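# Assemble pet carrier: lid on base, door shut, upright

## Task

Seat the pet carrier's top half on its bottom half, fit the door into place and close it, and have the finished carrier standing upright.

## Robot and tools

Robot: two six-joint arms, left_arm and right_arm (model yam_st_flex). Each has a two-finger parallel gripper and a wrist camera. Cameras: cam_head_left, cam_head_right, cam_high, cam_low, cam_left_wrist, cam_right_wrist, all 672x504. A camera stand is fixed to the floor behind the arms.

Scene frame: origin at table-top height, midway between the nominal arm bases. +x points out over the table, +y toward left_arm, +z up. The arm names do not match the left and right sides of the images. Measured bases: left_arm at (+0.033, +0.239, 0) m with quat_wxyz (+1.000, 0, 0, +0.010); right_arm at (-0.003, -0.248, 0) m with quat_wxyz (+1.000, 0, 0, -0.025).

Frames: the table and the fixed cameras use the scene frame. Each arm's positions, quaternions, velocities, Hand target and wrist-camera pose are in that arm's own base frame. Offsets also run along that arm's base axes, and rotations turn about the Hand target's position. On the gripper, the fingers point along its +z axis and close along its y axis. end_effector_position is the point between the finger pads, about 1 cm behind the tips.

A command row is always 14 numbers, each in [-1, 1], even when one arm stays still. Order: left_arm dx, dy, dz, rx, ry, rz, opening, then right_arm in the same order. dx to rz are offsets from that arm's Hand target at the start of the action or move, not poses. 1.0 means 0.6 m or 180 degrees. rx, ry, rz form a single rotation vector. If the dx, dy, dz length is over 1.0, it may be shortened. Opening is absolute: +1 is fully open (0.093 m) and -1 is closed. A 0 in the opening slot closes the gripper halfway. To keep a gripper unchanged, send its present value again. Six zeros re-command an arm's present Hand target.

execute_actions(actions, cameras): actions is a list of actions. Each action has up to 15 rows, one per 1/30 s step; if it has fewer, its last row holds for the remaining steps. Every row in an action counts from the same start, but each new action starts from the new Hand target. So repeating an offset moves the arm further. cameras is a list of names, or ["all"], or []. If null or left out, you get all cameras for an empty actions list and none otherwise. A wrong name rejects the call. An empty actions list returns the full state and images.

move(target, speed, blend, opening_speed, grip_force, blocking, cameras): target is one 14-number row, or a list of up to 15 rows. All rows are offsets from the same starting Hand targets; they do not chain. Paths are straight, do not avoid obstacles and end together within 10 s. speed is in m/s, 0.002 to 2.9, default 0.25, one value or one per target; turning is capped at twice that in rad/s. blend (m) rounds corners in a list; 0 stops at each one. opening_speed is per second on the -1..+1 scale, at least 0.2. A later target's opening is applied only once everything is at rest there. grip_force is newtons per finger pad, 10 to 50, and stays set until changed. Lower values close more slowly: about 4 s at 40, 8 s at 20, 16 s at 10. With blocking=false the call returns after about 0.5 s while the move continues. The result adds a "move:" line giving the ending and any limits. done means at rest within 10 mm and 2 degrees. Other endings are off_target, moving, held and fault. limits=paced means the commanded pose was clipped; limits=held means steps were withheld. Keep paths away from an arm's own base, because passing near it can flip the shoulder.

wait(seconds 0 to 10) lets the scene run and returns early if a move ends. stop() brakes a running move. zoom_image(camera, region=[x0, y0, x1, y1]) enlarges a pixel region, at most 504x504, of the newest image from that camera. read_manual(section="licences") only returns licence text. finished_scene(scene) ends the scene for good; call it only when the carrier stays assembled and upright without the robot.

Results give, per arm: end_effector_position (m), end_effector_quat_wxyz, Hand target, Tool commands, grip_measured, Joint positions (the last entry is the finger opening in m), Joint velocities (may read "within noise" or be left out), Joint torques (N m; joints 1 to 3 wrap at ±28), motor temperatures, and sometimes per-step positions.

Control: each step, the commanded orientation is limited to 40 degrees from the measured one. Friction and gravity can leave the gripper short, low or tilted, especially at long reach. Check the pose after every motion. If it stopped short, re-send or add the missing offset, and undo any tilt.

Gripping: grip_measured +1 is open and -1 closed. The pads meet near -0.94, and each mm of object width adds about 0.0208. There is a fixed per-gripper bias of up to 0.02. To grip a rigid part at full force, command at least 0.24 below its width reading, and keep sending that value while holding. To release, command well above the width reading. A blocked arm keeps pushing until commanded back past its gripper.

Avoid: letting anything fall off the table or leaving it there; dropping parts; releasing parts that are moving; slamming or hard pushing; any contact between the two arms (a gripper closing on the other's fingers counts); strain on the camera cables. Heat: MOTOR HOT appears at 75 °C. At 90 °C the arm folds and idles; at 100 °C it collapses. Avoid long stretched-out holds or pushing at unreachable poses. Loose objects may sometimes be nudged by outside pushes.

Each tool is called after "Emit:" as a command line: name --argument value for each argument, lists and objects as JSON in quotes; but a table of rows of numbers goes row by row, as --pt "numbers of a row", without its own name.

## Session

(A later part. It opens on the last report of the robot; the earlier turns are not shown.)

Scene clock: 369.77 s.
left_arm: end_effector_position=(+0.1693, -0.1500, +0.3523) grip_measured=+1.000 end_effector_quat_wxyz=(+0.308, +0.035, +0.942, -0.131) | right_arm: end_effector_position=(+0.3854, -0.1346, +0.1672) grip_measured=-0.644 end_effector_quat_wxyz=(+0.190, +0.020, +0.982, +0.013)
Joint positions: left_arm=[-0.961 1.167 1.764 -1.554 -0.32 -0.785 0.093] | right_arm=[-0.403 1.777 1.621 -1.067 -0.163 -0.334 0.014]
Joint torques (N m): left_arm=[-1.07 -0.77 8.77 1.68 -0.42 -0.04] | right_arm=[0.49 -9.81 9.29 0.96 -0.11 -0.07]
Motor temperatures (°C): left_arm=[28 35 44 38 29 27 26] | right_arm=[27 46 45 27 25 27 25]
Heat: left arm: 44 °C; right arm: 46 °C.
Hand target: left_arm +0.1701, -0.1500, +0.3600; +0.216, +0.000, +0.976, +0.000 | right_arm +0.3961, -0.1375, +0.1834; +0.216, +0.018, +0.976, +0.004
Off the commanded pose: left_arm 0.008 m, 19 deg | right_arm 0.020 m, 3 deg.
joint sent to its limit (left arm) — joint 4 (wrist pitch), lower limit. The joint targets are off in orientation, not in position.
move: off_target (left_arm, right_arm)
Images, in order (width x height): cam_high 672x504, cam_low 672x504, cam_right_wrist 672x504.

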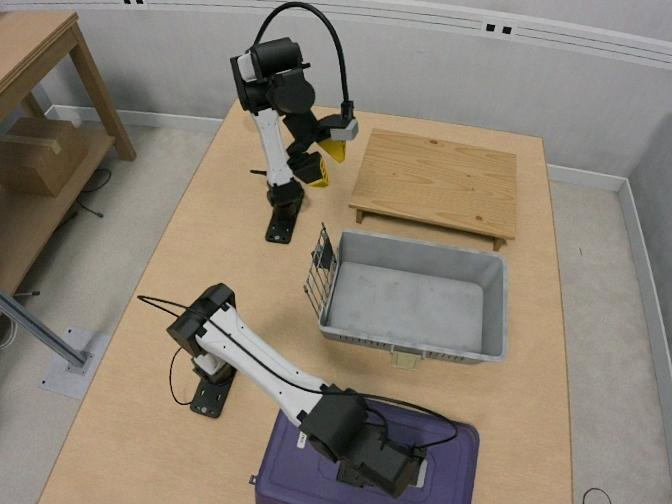

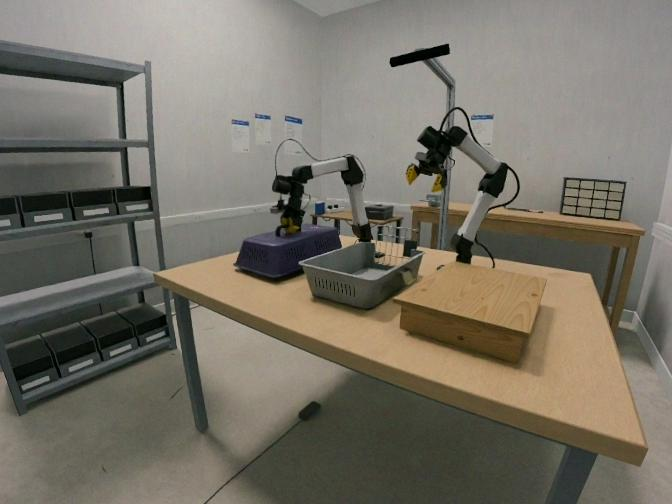

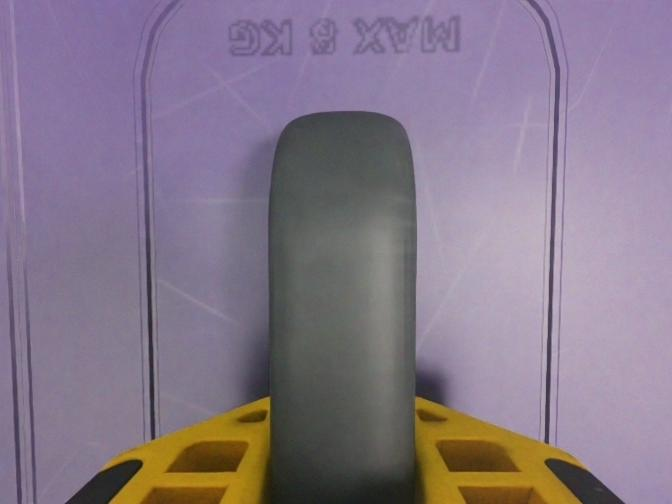

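Emit:
move --target '[0,0,0,0,0,0,1,0.03,0.005,0.2,0,-0.01,0,-0.8]' --cameras '["cam_right_wrist","cam_low","cam_high"]' --speed 0.1

Emit:
zoom_image --camera "cam_low" --region '[220, 150, 450, 300]'

Scene clock: 380.27 s.
left_arm: end_effector_position=(+0.1693, -0.1500, +0.3523) grip_measured=+1.000 end_effector_quat_wxyz=(+0.308, +0.035, +0.942, -0.131) | right_arm: end_effector_position=(+0.4071, -0.1366, +0.2887) grip_measured=-0.644 end_effector_quat_wxyz=(+0.221, +0.022, +0.975, +0.005)
Joint positions: left_arm=[-0.961 1.167 1.764 -1.554 -0.32 -0.785 0.093] | right_arm=[-0.387 2.014 2.441 -1.581 -0.163 -0.307 0.014]
Joint torques (N m): left_arm=[-1.07 -0.79 8.76 1.68 -0.42 -0.04] | right_arm=[1.01 -10.77 7.79 1.15 -0.12 -0.02]
Heat: left arm: 44 °C; right arm: 47 °C.
Hand target: left_arm +0.1701, -0.1500, +0.3600; +0.216, +0.000, +0.976, +0.000 | right_arm +0.4140, -0.1344, +0.3034; +0.232, +0.018, +0.973, +0.004
Off the commanded pose: left_arm 0.008 m, 19 deg | right_arm 0.016 m, 1 deg.
joint read past its limit (right arm) — joint 4 (wrist pitch), lower limit.
joint sent to its limit (left arm) — joint 4 (wrist pitch), lower limit. The joint targets are off in orientation, not in position.
joint sent to its limit (right arm) — joint 4 (wrist pitch), lower limit. The joint targets still meet the commanded pose.
move: off_target (left_arm, right_arm)
Images, in order (width x height): cam_high 672x504, cam_low 672x504, cam_right_wrist 672x504.

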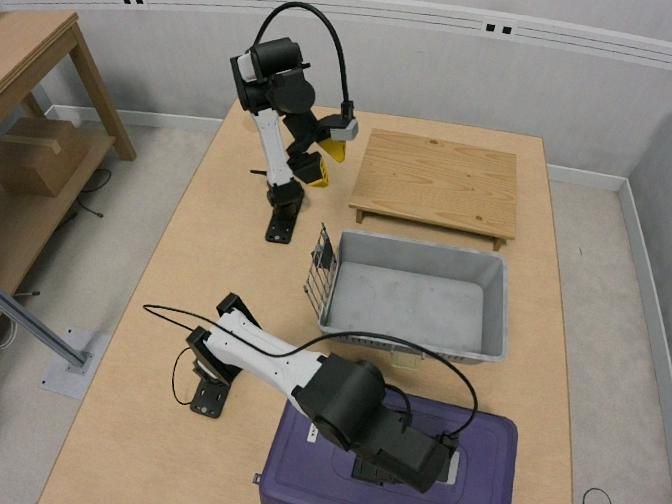

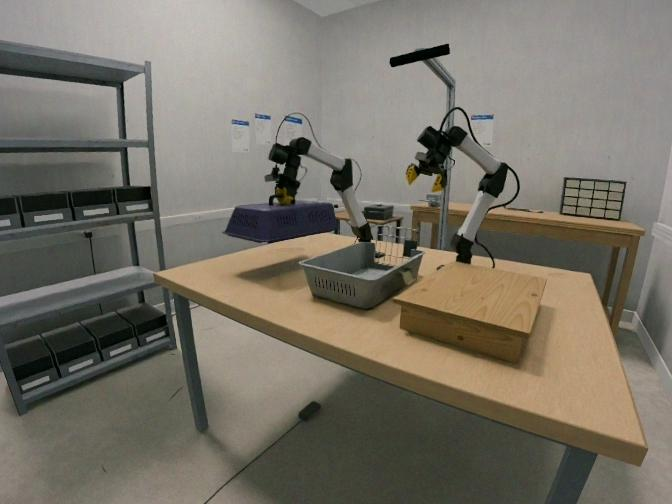

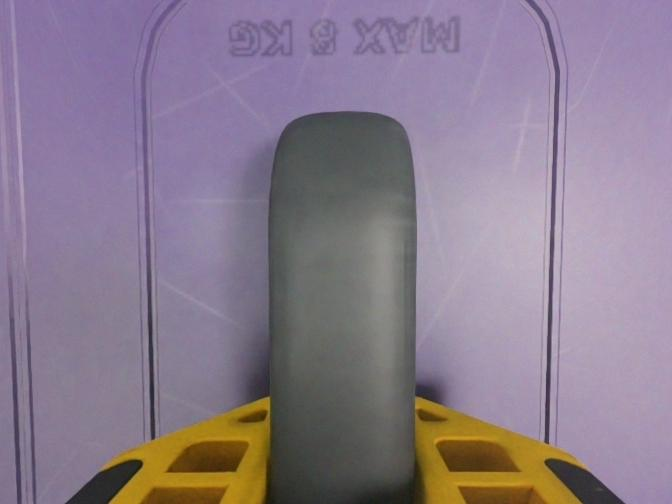

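Scaled by 2.191 from the camera's 672x504 image, which has a finer 960x720 frame.

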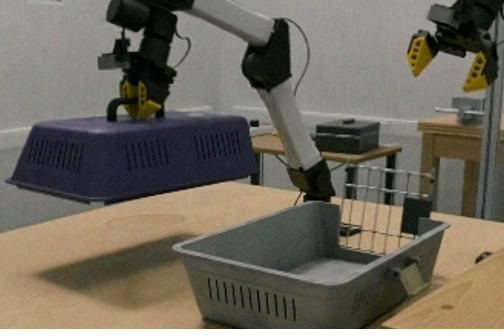

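Emit:
move --pt "0 0 0 0 0 0 1 0.107 0.007 0.053 0 0 0 -0.8" --pt "0 0 0 0 0 0 1 0.073 0.674 0.053 0 0 0.0278 -0.8" --cameras '["all"]' --speed 0.12 --blend '[0.02,0]'

Emit:
zoom_image --camera "cam_low" --region '[260, 150, 470, 310]'

Scene clock: 414.57 s.
left_arm: end_effector_position=(+0.1693, -0.1500, +0.3523) grip_measured=+1.000 end_effector_quat_wxyz=(+0.308, +0.035, +0.942, -0.131) | right_arm: end_effector_position=(+0.4459, +0.2667, +0.3087) grip_measured=-0.644 end_effector_quat_wxyz=(+0.337, -0.053, +0.937, +0.077)
Joint positions: left_arm=[-0.961 1.167 1.764 -1.554 -0.32 -0.785 0.093] | right_arm=[0.606 2.279 2.835 -1.446 0.208 0.419 0.014]
Joint torques (N m): left_arm=[-1.07 -0.79 8.77 1.68 -0.42 -0.04] | right_arm=[0.23 -13.12 7.62 1.92 0.36 -0.01]
Heat: left arm: 45 °C; right arm: 49 °C.
Hand target: left_arm +0.1701, -0.1500, +0.3600; +0.216, +0.000, +0.976, +0.000 | right_arm +0.4579, +0.2698, +0.3352; +0.231, -0.025, +0.972, +0.014
Off the commanded pose: left_arm 0.008 m, 19 deg | right_arm 0.029 m, 15 deg.
elbow stopped short (right arm): the move would have taken joint 3 (elbow) straighter than the controller allows.
joint sent to its limit (left arm) — joint 4 (wrist pitch), lower limit. The joint targets are off in orientation, not in position.
move: off_target (left_arm, right_arm)

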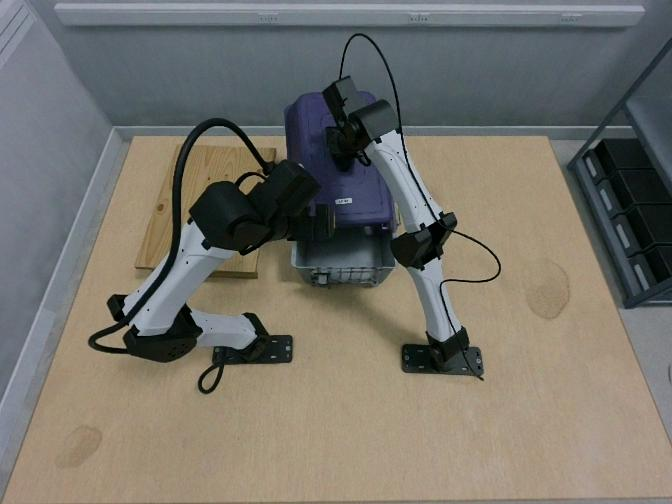

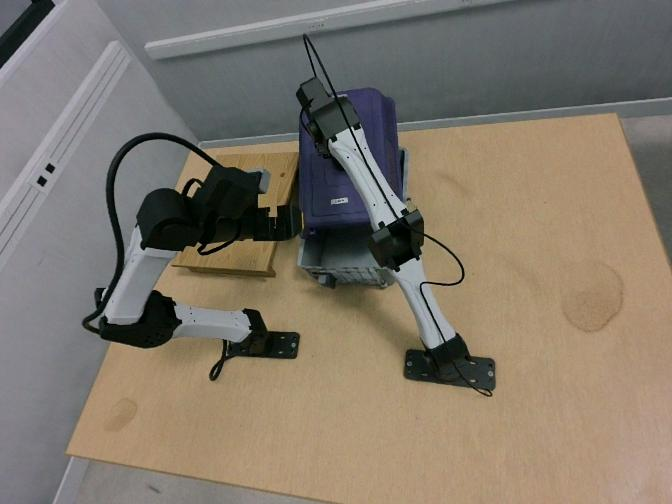

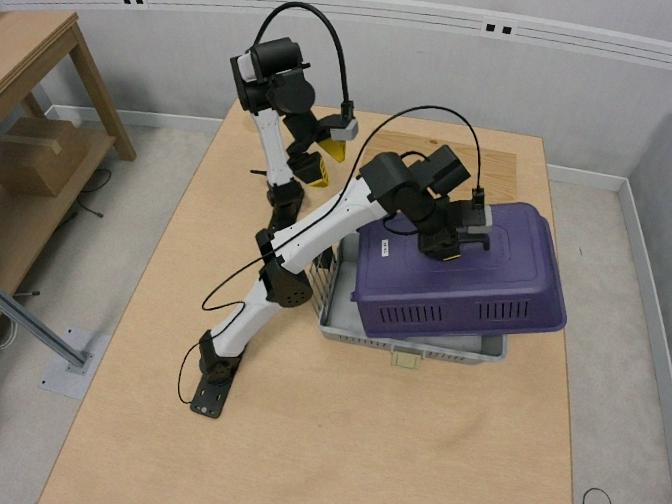

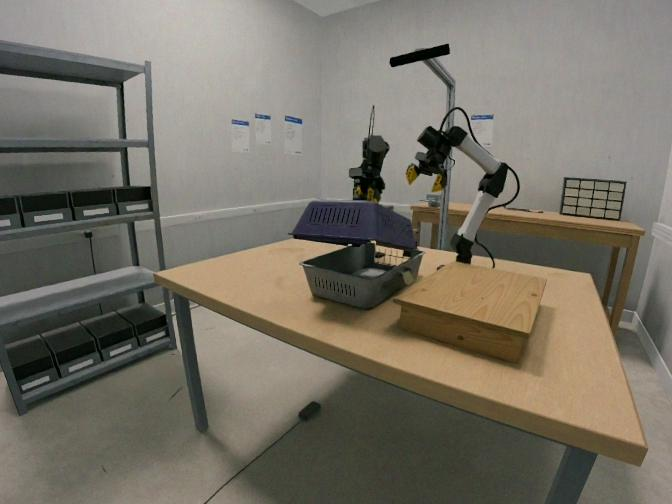

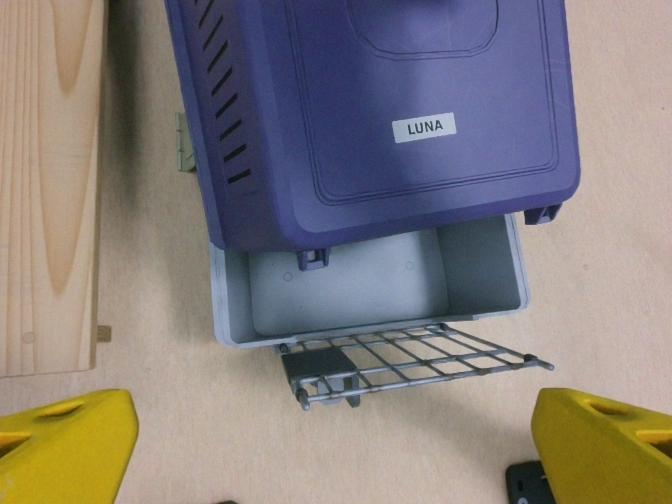

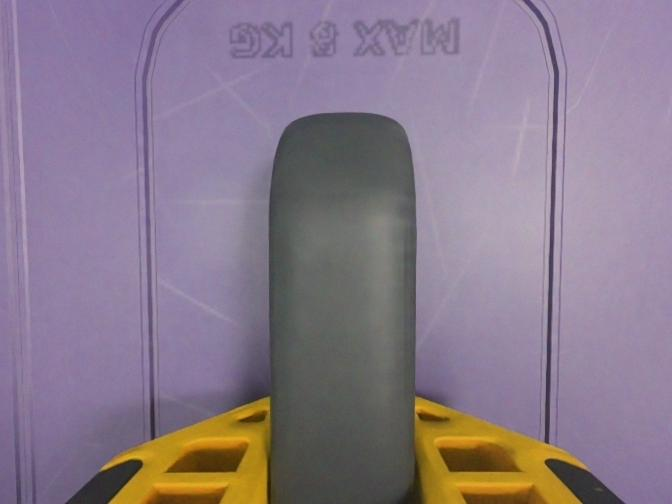

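Scaled by 2.400 from the camera's 672x504 image, which has a finer 960x720 frame.

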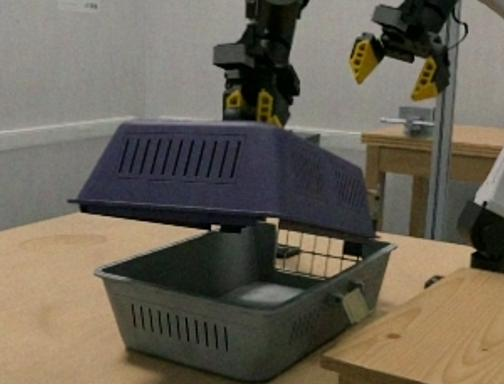

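Emit:
move --target '[0,0,0,0,0,0,1,-0.047,0,-0.033,0,0,0,-0.8]' --cameras '["cam_low","cam_left_wrist","cam_high"]' --speed 0.1

Emit:
zoom_image --camera "cam_low" --region '[260, 150, 470, 310]'

Scene clock: 425.33 s.
left_arm: end_effector_position=(+0.1693, -0.1500, +0.3523) grip_measured=+1.000 end_effector_quat_wxyz=(+0.308, +0.035, +0.942, -0.131) | right_arm: end_effector_position=(+0.4240, +0.2657, +0.2951) grip_measured=-0.644 end_effector_quat_wxyz=(+0.298, -0.044, +0.952, +0.060)
Joint positions: left_arm=[-0.961 1.167 1.764 -1.554 -0.32 -0.785 0.093] | right_arm=[0.634 2.279 2.835 -1.546 0.222 0.475 0.014]
Joint torques (N m): left_arm=[-1.07 -0.79 8.77 1.68 -0.42 -0.04] | right_arm=[0.95 -12.92 7.51 1.52 0.36 -0.01]
Motor temperatures (°C): left_arm=[28 34 45 38 29 27 26] | right_arm=[27 51 47 31 24 27 26]
Heat: left arm: 45 °C; right arm: 51 °C.
Hand target: left_arm +0.1701, -0.1500, +0.3600; +0.216, +0.000, +0.976, +0.000 | right_arm +0.4297, +0.2698, +0.3154; +0.231, -0.025, +0.972, +0.014
Off the commanded pose: left_arm 0.008 m, 19 deg | right_arm 0.022 m, 10 deg.
elbow stopped short (right arm): the move would have taken joint 3 (elbow) straighter than the controller allows.
joint sent to its limit (left arm) — joint 4 (wrist pitch), lower limit. The joint targets are off in orientation, not in position.
move: off_target (left_arm, right_arm)
Images, in order (width x height): cam_high 672x504, cam_low 672x504, cam_left_wrist 672x504.

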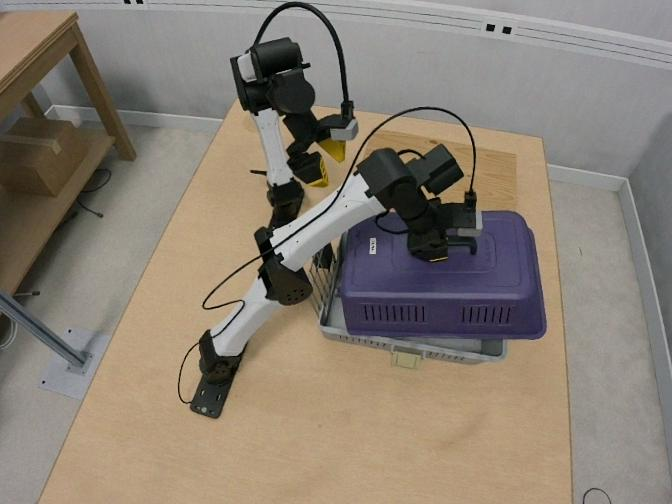

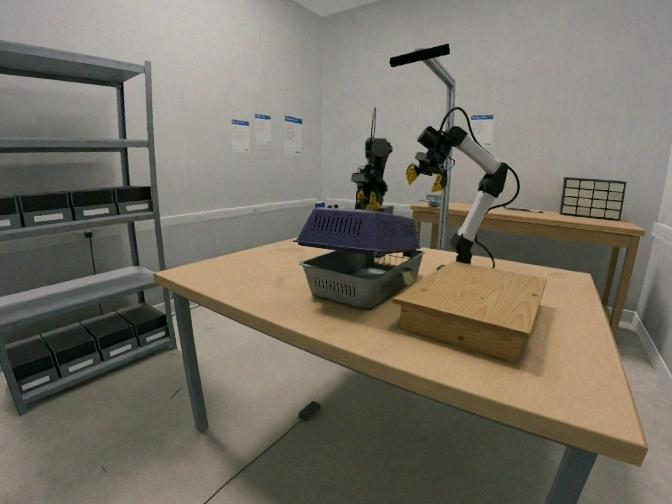

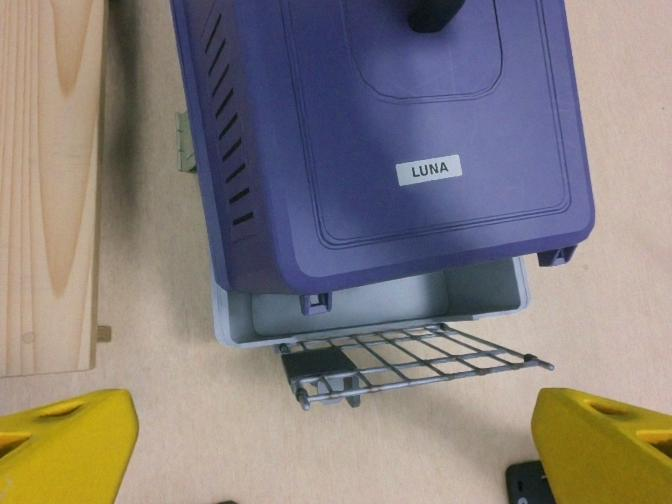

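Scaled by 2.400 from the camera's 672x504 image, which has a finer 960x720 frame.

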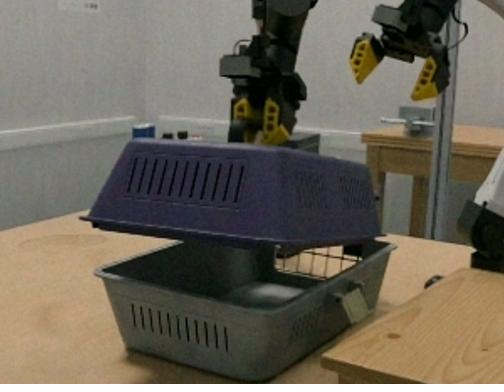

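Emit:
move --target '[0,0,0,0,0,0,1,-0.008,0,-0.058,0,0,0,-0.8]' --cameras '["cam_low","cam_left_wrist","cam_high"]' --speed 0.08

Emit:
zoom_image --camera "cam_low" --region '[260, 150, 470, 310]'

Scene clock: 458.53 s.
left_arm: end_effector_position=(+0.1693, -0.1500, +0.3523) grip_measured=+1.000 end_effector_quat_wxyz=(+0.308, +0.035, +0.942, -0.131) | right_arm: end_effector_position=(+0.4221, +0.2649, +0.2732) grip_measured=-0.644 end_effector_quat_wxyz=(+0.268, -0.038, +0.962, +0.042)
Joint positions: left_arm=[-0.961 1.167 1.764 -1.554 -0.32 -0.785 0.093] | right_arm=[0.636 2.315 2.835 -1.585 0.226 0.499 0.014]
Joint torques (N m): left_arm=[-1.07 -0.77 8.77 1.68 -0.42 -0.04] | right_arm=[1.21 -12.79 5.19 1.32 0.34 0.06]
Motor temperatures (°C): left_arm=[28 34 45 38 29 27 25] | right_arm=[27 55 47 31 24 27 27]
Heat: left arm: 45 °C; right arm: 55 °C.
Hand target: left_arm +0.1701, -0.1500, +0.3600; +0.216, +0.000, +0.976, +0.000 | right_arm +0.4249, +0.2699, +0.2805; +0.231, -0.025, +0.973, +0.014
Off the commanded pose: left_arm 0.008 m, 19 deg | right_arm 0.009 m, 6 deg.
elbow stopped short (right arm): the move would have taken joint 3 (elbow) straighter than the controller allows.
joint read past its limit (right arm) — joint 4 (wrist pitch), lower limit.
joint sent to its limit (left arm) — joint 4 (wrist pitch), lower limit. The joint targets are off in orientation, not in position.
joint sent to its limit (right arm) — joint 4 (wrist pitch), lower limit. The joint targets are off in orientation, not in position.
move: off_target (left_arm, right_arm)
Images, in order (width x height): cam_high 672x504, cam_low 672x504, cam_left_wrist 672x504.

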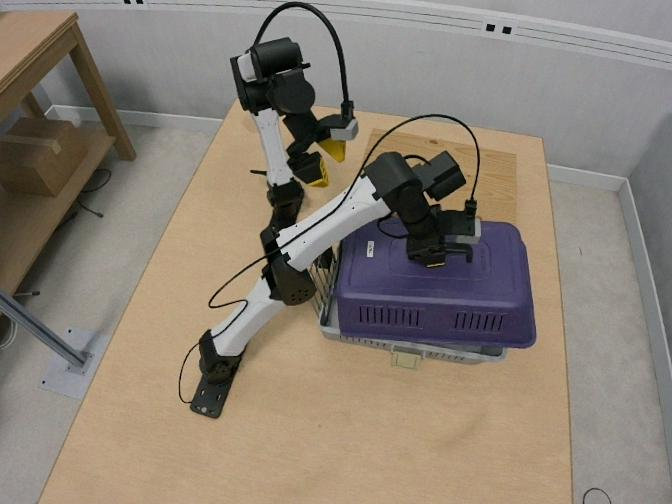

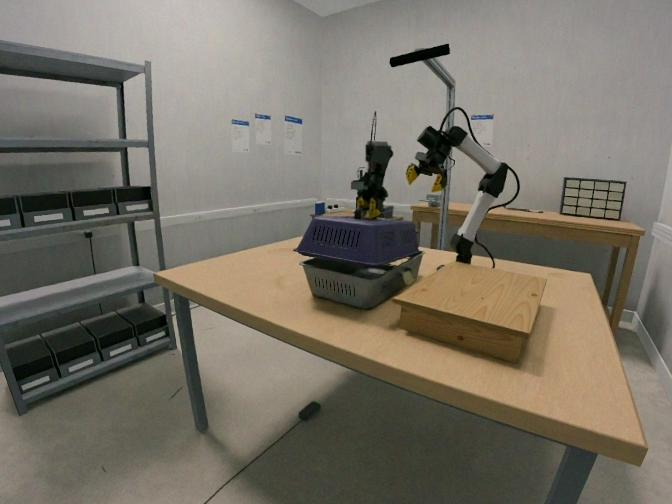

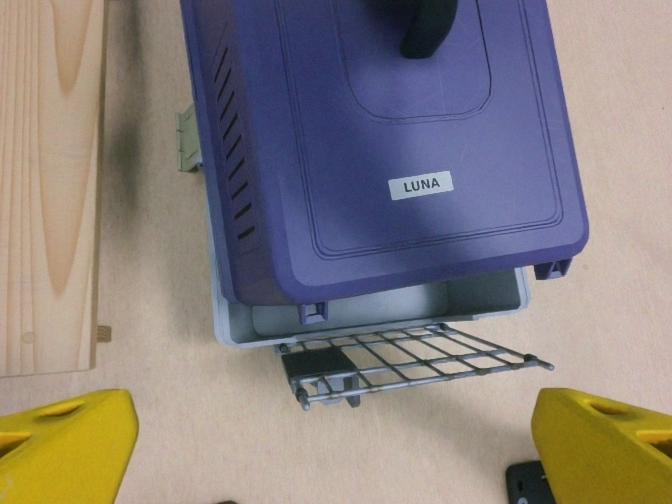

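Scaled by 2.400 from the camera's 672x504 image, which has a finer 960x720 frame.

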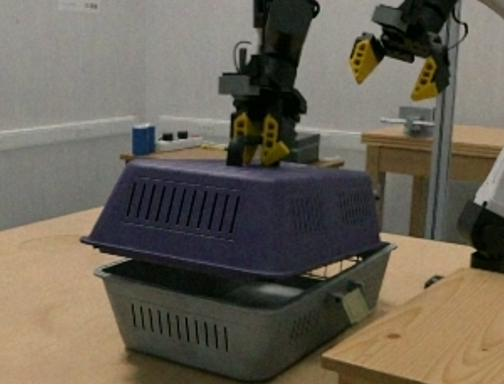

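Emit:
move --target '[-0.146,-0.118,-0.2,-0.0365,-0.078,-0.276,-1,0,0,0,0,0,0,-0.8]' --cameras '["all"]'

Scene clock: 483.93 s.
left_arm: end_effector_position=(+0.0827, -0.2187, +0.2374) grip_measured=-0.981 end_effector_quat_wxyz=(+0.301, +0.395, +0.857, -0.137) | right_arm: end_effector_position=(+0.4221, +0.2649, +0.2732) grip_measured=-0.644 end_effector_quat_wxyz=(+0.268, -0.038, +0.962, +0.042)
Joint positions: left_arm=[-1.471 0.96 1.132 -1.165 -0.367 -0.498 0] | right_arm=[0.636 2.315 2.835 -1.585 0.226 0.5 0.014]
Joint torques (N m): left_arm=[-0.98 -2.19 7.01 1.88 -0.32 0.17] | right_arm=[1.21 -12.79 5.19 1.32 0.33 0.06]
Motor temperatures (°C): left_arm=[28 33 44 38 29 27 25] | right_arm=[27 62 46 31 24 27 27]
Heat: left arm: 44 °C; right arm: 62 °C.
Hand target: left_arm +0.0825, -0.2207, +0.2399; +0.310, +0.397, +0.852, -0.144 | right_arm +0.4249, +0.2699, +0.2805; +0.231, -0.025, +0.973, +0.014
Off the commanded pose: left_arm 0.003 m, 2 deg | right_arm 0.009 m, 6 deg.
joint read past its limit (right arm) — joint 4 (wrist pitch), lower limit.
joint sent to its limit (right arm) — joint 4 (wrist pitch), lower limit. The joint targets are off in orientation, not in position.
move: off_target (right_arm)

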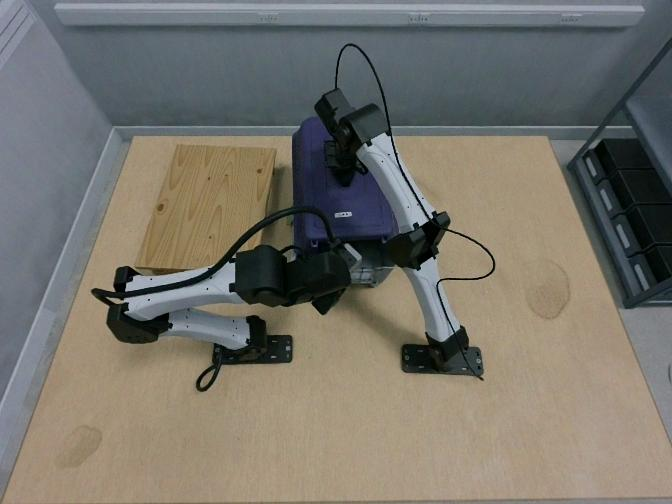

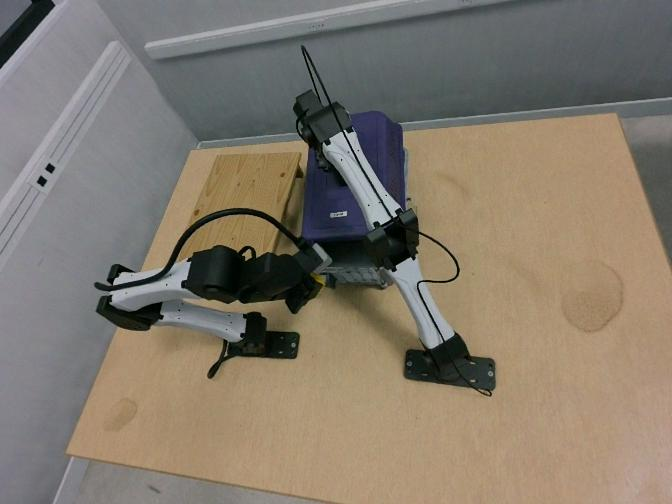

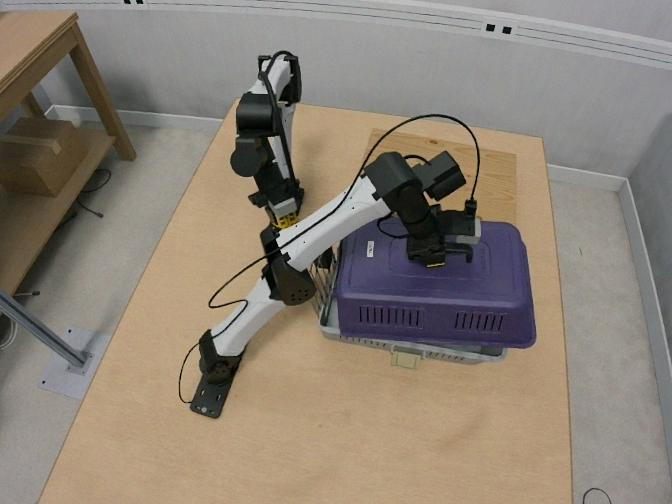

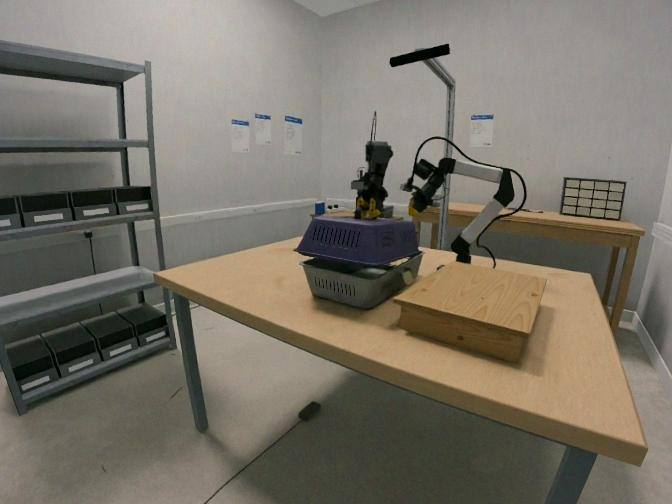

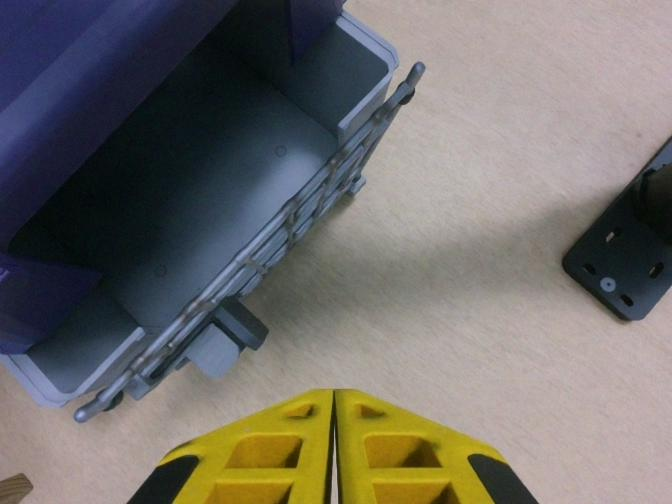

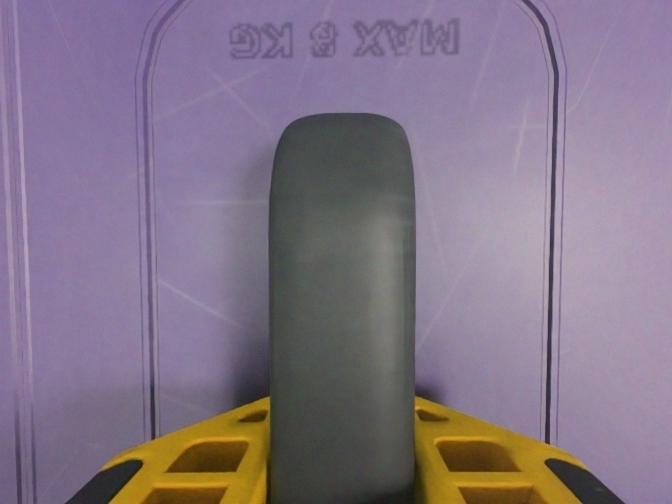

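Emit:
move --pt "0 -0.035 -0.075 0 0 0 -1 0 0 0 0 0 0 -0.8" --pt "0.121 -0.035 -0.075 0 0 0 -1 0 0 0 0 0 0 -0.8" --speed '[0.15,0.08]' --blend '[0.01,0]' --cameras '["cam_left_wrist","cam_head_left","cam_high"]'

Scene clock: 496.87 s.
left_arm: end_effector_position=(+0.1572, -0.2358, +0.1960) grip_measured=-0.981 end_effector_quat_wxyz=(+0.319, +0.389, +0.854, -0.132) | right_arm: end_effector_position=(+0.4221, +0.2649, +0.2732) grip_measured=-0.644 end_effector_quat_wxyz=(+0.268, -0.038, +0.962, +0.042)
Joint positions: left_arm=[-1.083 1.017 0.949 -0.816 -0.17 -0.169 0] | right_arm=[0.636 2.315 2.835 -1.585 0.226 0.5 0.014]
Joint torques (N m): left_arm=[0.35 -0.76 9.18 2 0.36 0.17] | right_arm=[1.22 -12.79 5.19 1.32 0.33 0.05]
Motor temperatures (°C): left_arm=[28 33 43 39 29 27 25] | right_arm=[27 64 45 32 24 27 27]
Heat: left arm: 43 °C; right arm: 64 °C.
Hand target: left_arm +0.1551, -0.2417, +0.1950; +0.310, +0.397, +0.852, -0.144 | right_arm +0.4249, +0.2699, +0.2805; +0.231, -0.025, +0.973, +0.014
Off the commanded pose: left_arm 0.006 m, 2 deg | right_arm 0.009 m, 6 deg.
joint read past its limit (right arm) — joint 4 (wrist pitch), lower limit.
joint sent to its limit (right arm) — joint 4 (wrist pitch), lower limit. The joint targets are off in orientation, not in position.
move: off_target (right_arm)
Images, in order (width x height): cam_head_left 672x504, cam_high 672x504, cam_left_wrist 672x504.

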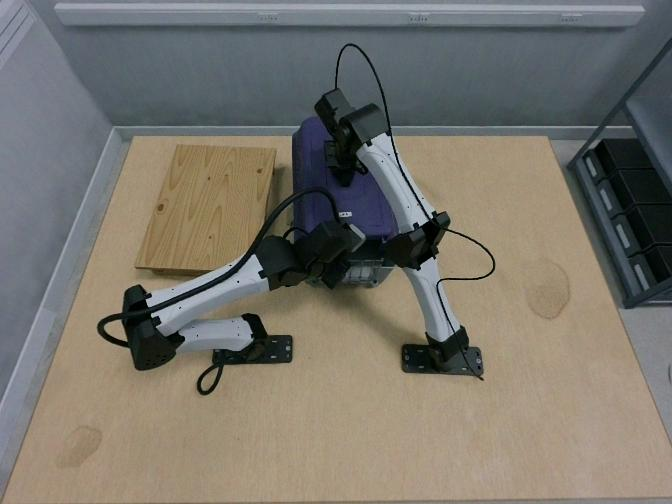

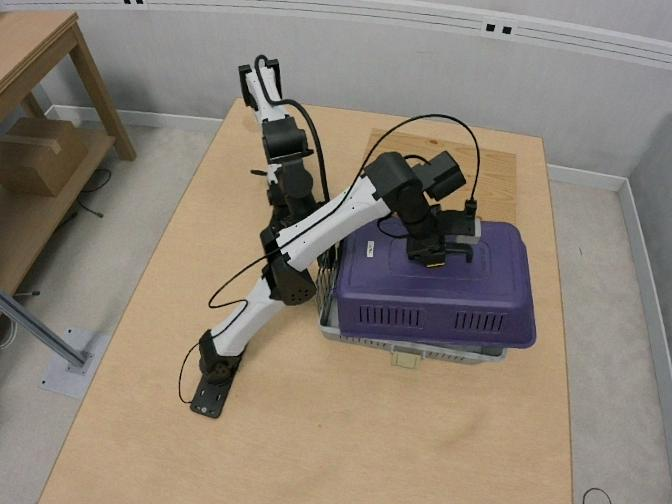

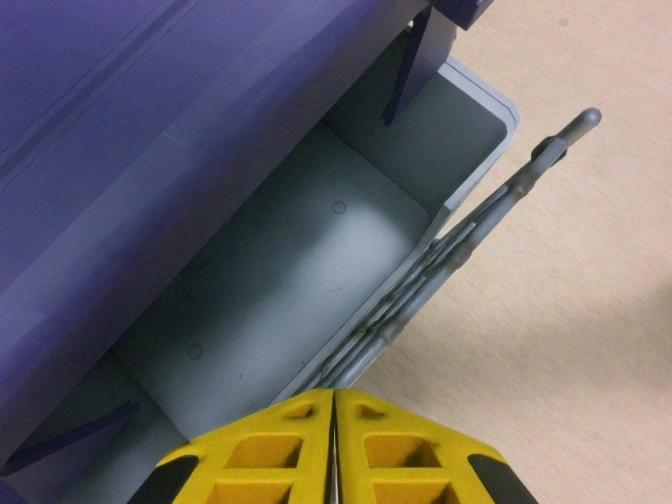

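Emit:
move --target '[0.017,0,0,0,0,0,-1,-0.021,-0.005,-0.021,0,0,0,-0.8]' --speed 0.08 --cameras '["cam_left_wrist","cam_head_left","cam_high","cam_low"]'

Emit:
zoom_image --camera "cam_low" --region '[280, 190, 450, 310]'

Emit:
zoom_image --camera "cam_high" --region '[290, 190, 550, 380]'

Scene clock: 517.90 s.
left_arm: end_effector_position=(+0.1688, -0.2360, +0.1961) grip_measured=-0.981 end_effector_quat_wxyz=(+0.324, +0.386, +0.853, -0.132) | right_arm: end_effector_position=(+0.4242, +0.2693, +0.2636) grip_measured=-0.645 end_effector_quat_wxyz=(+0.268, -0.039, +0.962, +0.033)
Joint positions: left_arm=[-1.034 1.032 0.949 -0.786 -0.145 -0.131 0] | right_arm=[0.647 2.29 2.74 -1.528 0.245 0.503 0.014]
Joint torques (N m): left_arm=[0.24 -0.5 10.03 1.86 0.45 0.15] | right_arm=[1.28 -14.68 3.88 0.75 0.21 0.28]
Motor temperatures (°C): left_arm=[28 33 44 38 29 27 26] | right_arm=[27 66 44 32 24 27 27]
Heat: left arm: 44 °C; right arm: 66 °C.
Hand target: left_arm +0.1653, -0.2417, +0.1949; +0.310, +0.397, +0.852, -0.144 | right_arm +0.4123, +0.2669, +0.2680; +0.231, -0.025, +0.972, +0.014
Off the commanded pose: left_arm 0.007 m, 2 deg | right_arm 0.013 m, 5 deg.
joint sent to its limit (right arm) — joint 4 (wrist pitch), lower limit. The joint targets are off in orientation, not in position.
move: off_target (right_arm)
Images, in order (width x height): cam_head_left 672x504, cam_high 672x504, cam_low 672x504, cam_left_wrist 672x504.

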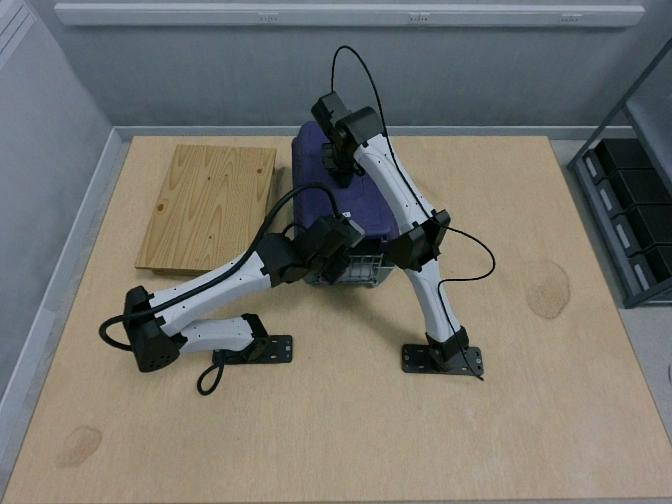

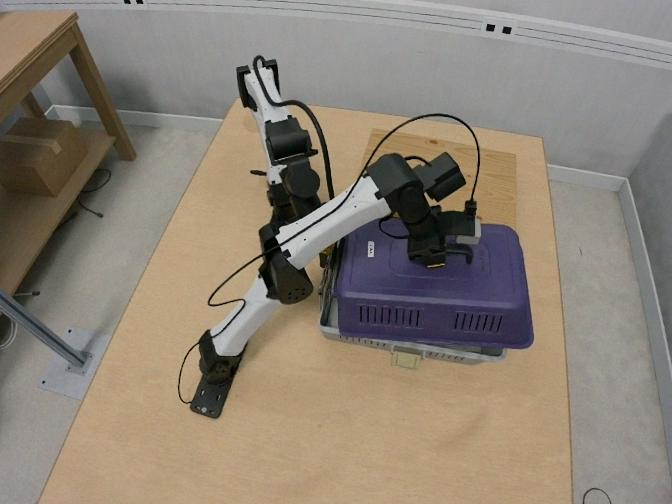

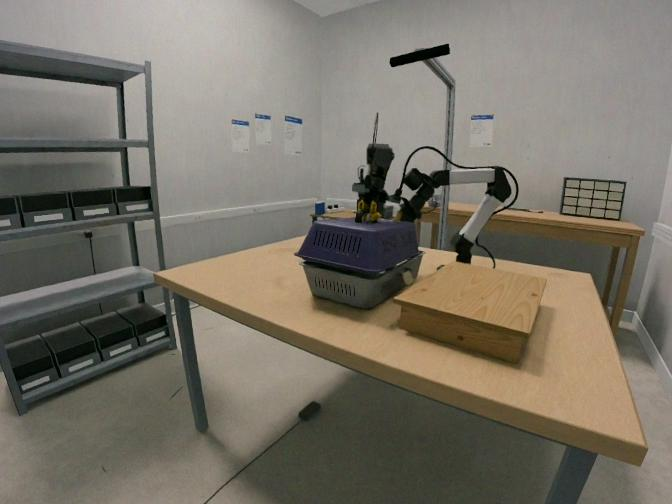

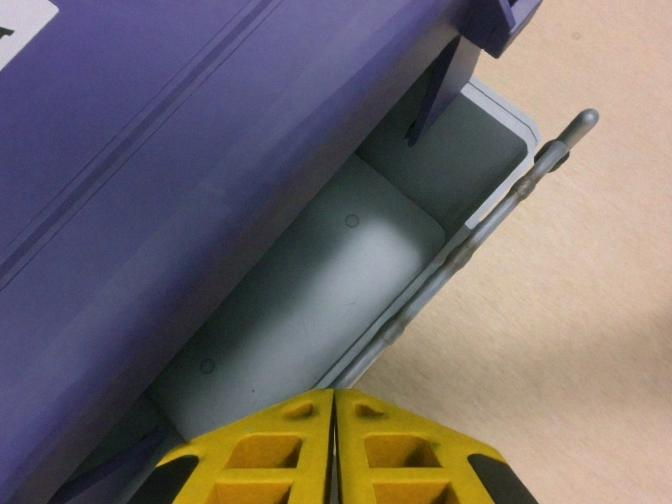

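Scaled by 2.965 from the camera's 672x504 image, which has a finer 960x720 frame.

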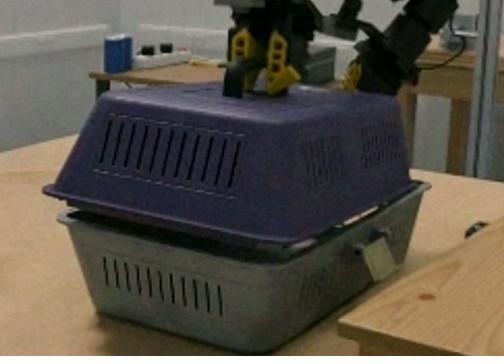

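Scaled by 1.938 from the camera's 672x504 image, which has a finer 960x720 frame.

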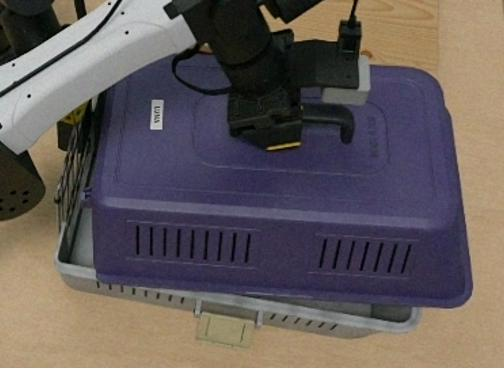

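Emit:
move --target '[0,0,0,0,0,0,-1,-0.03,-0.028,0.02,0,0,-0.012,-0.8]' --speed 0.08 --cameras '["cam_left_wrist","cam_low","cam_high"]'

Emit:
zoom_image --camera "cam_low" --region '[280, 190, 450, 310]'

Scene clock: 546.90 s.
left_arm: end_effector_position=(+0.1674, -0.2362, +0.1963) grip_measured=-0.981 end_effector_quat_wxyz=(+0.321, +0.388, +0.853, -0.134) | right_arm: end_effector_position=(+0.4066, +0.2549, +0.2554) grip_measured=-0.645 end_effector_quat_wxyz=(+0.238, -0.005, +0.971, +0.017)
Joint positions: left_arm=[-1.034 1.032 0.952 -0.792 -0.138 -0.13 0] | right_arm=[0.648 2.213 2.598 -1.542 0.252 0.583 0.014]
Joint torques (N m): left_arm=[0.25 -0.47 9.76 1.93 0.36 0.16] | right_arm=[1.16 -16.92 5.08 0.74 0.26 -0.15]
Motor temperatures (°C): left_arm=[28 33 45 39 28 27 26] | right_arm=[27 64 43 29 24 27 27]
Heat: left arm: 45 °C; right arm: 64 °C.
Hand target: left_arm +0.1653, -0.2418, +0.1950; +0.310, +0.397, +0.852, -0.144 | right_arm +0.3942, +0.2502, +0.2800; +0.231, -0.006, +0.973, +0.010
Off the commanded pose: left_arm 0.006 m, 2 deg | right_arm 0.028 m, 1 deg.
joint sent to its limit (right arm) — joint 4 (wrist pitch), lower limit. The joint targets are off in orientation, not in position.
move: off_target (right_arm)
Images, in order (width x height): cam_high 672x504, cam_low 672x504, cam_left_wrist 672x504.

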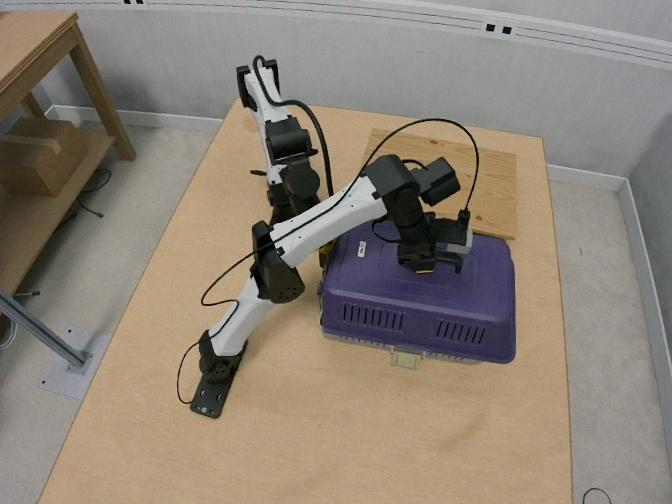

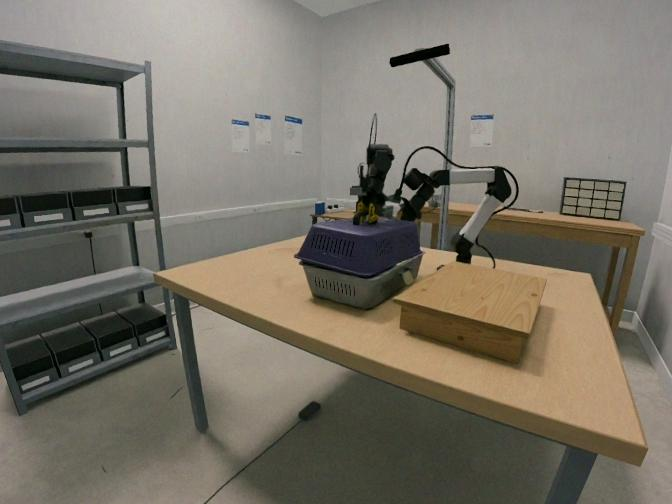

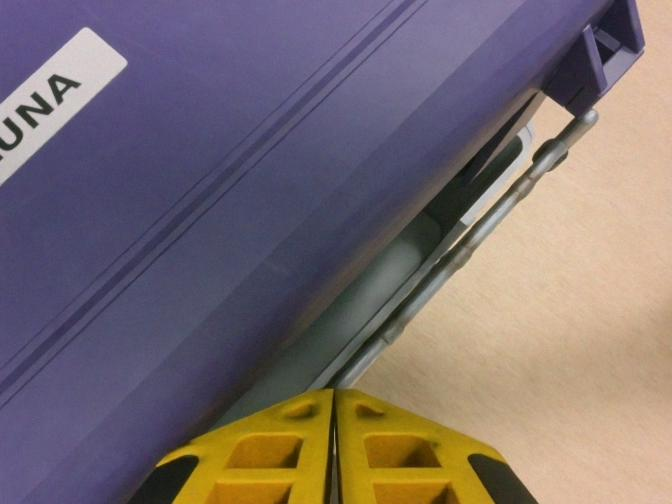

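Scaled by 2.965 from the camera's 672x504 image, which has a finer 960x720 frame.

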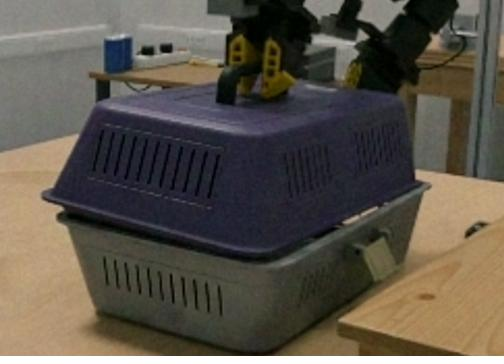

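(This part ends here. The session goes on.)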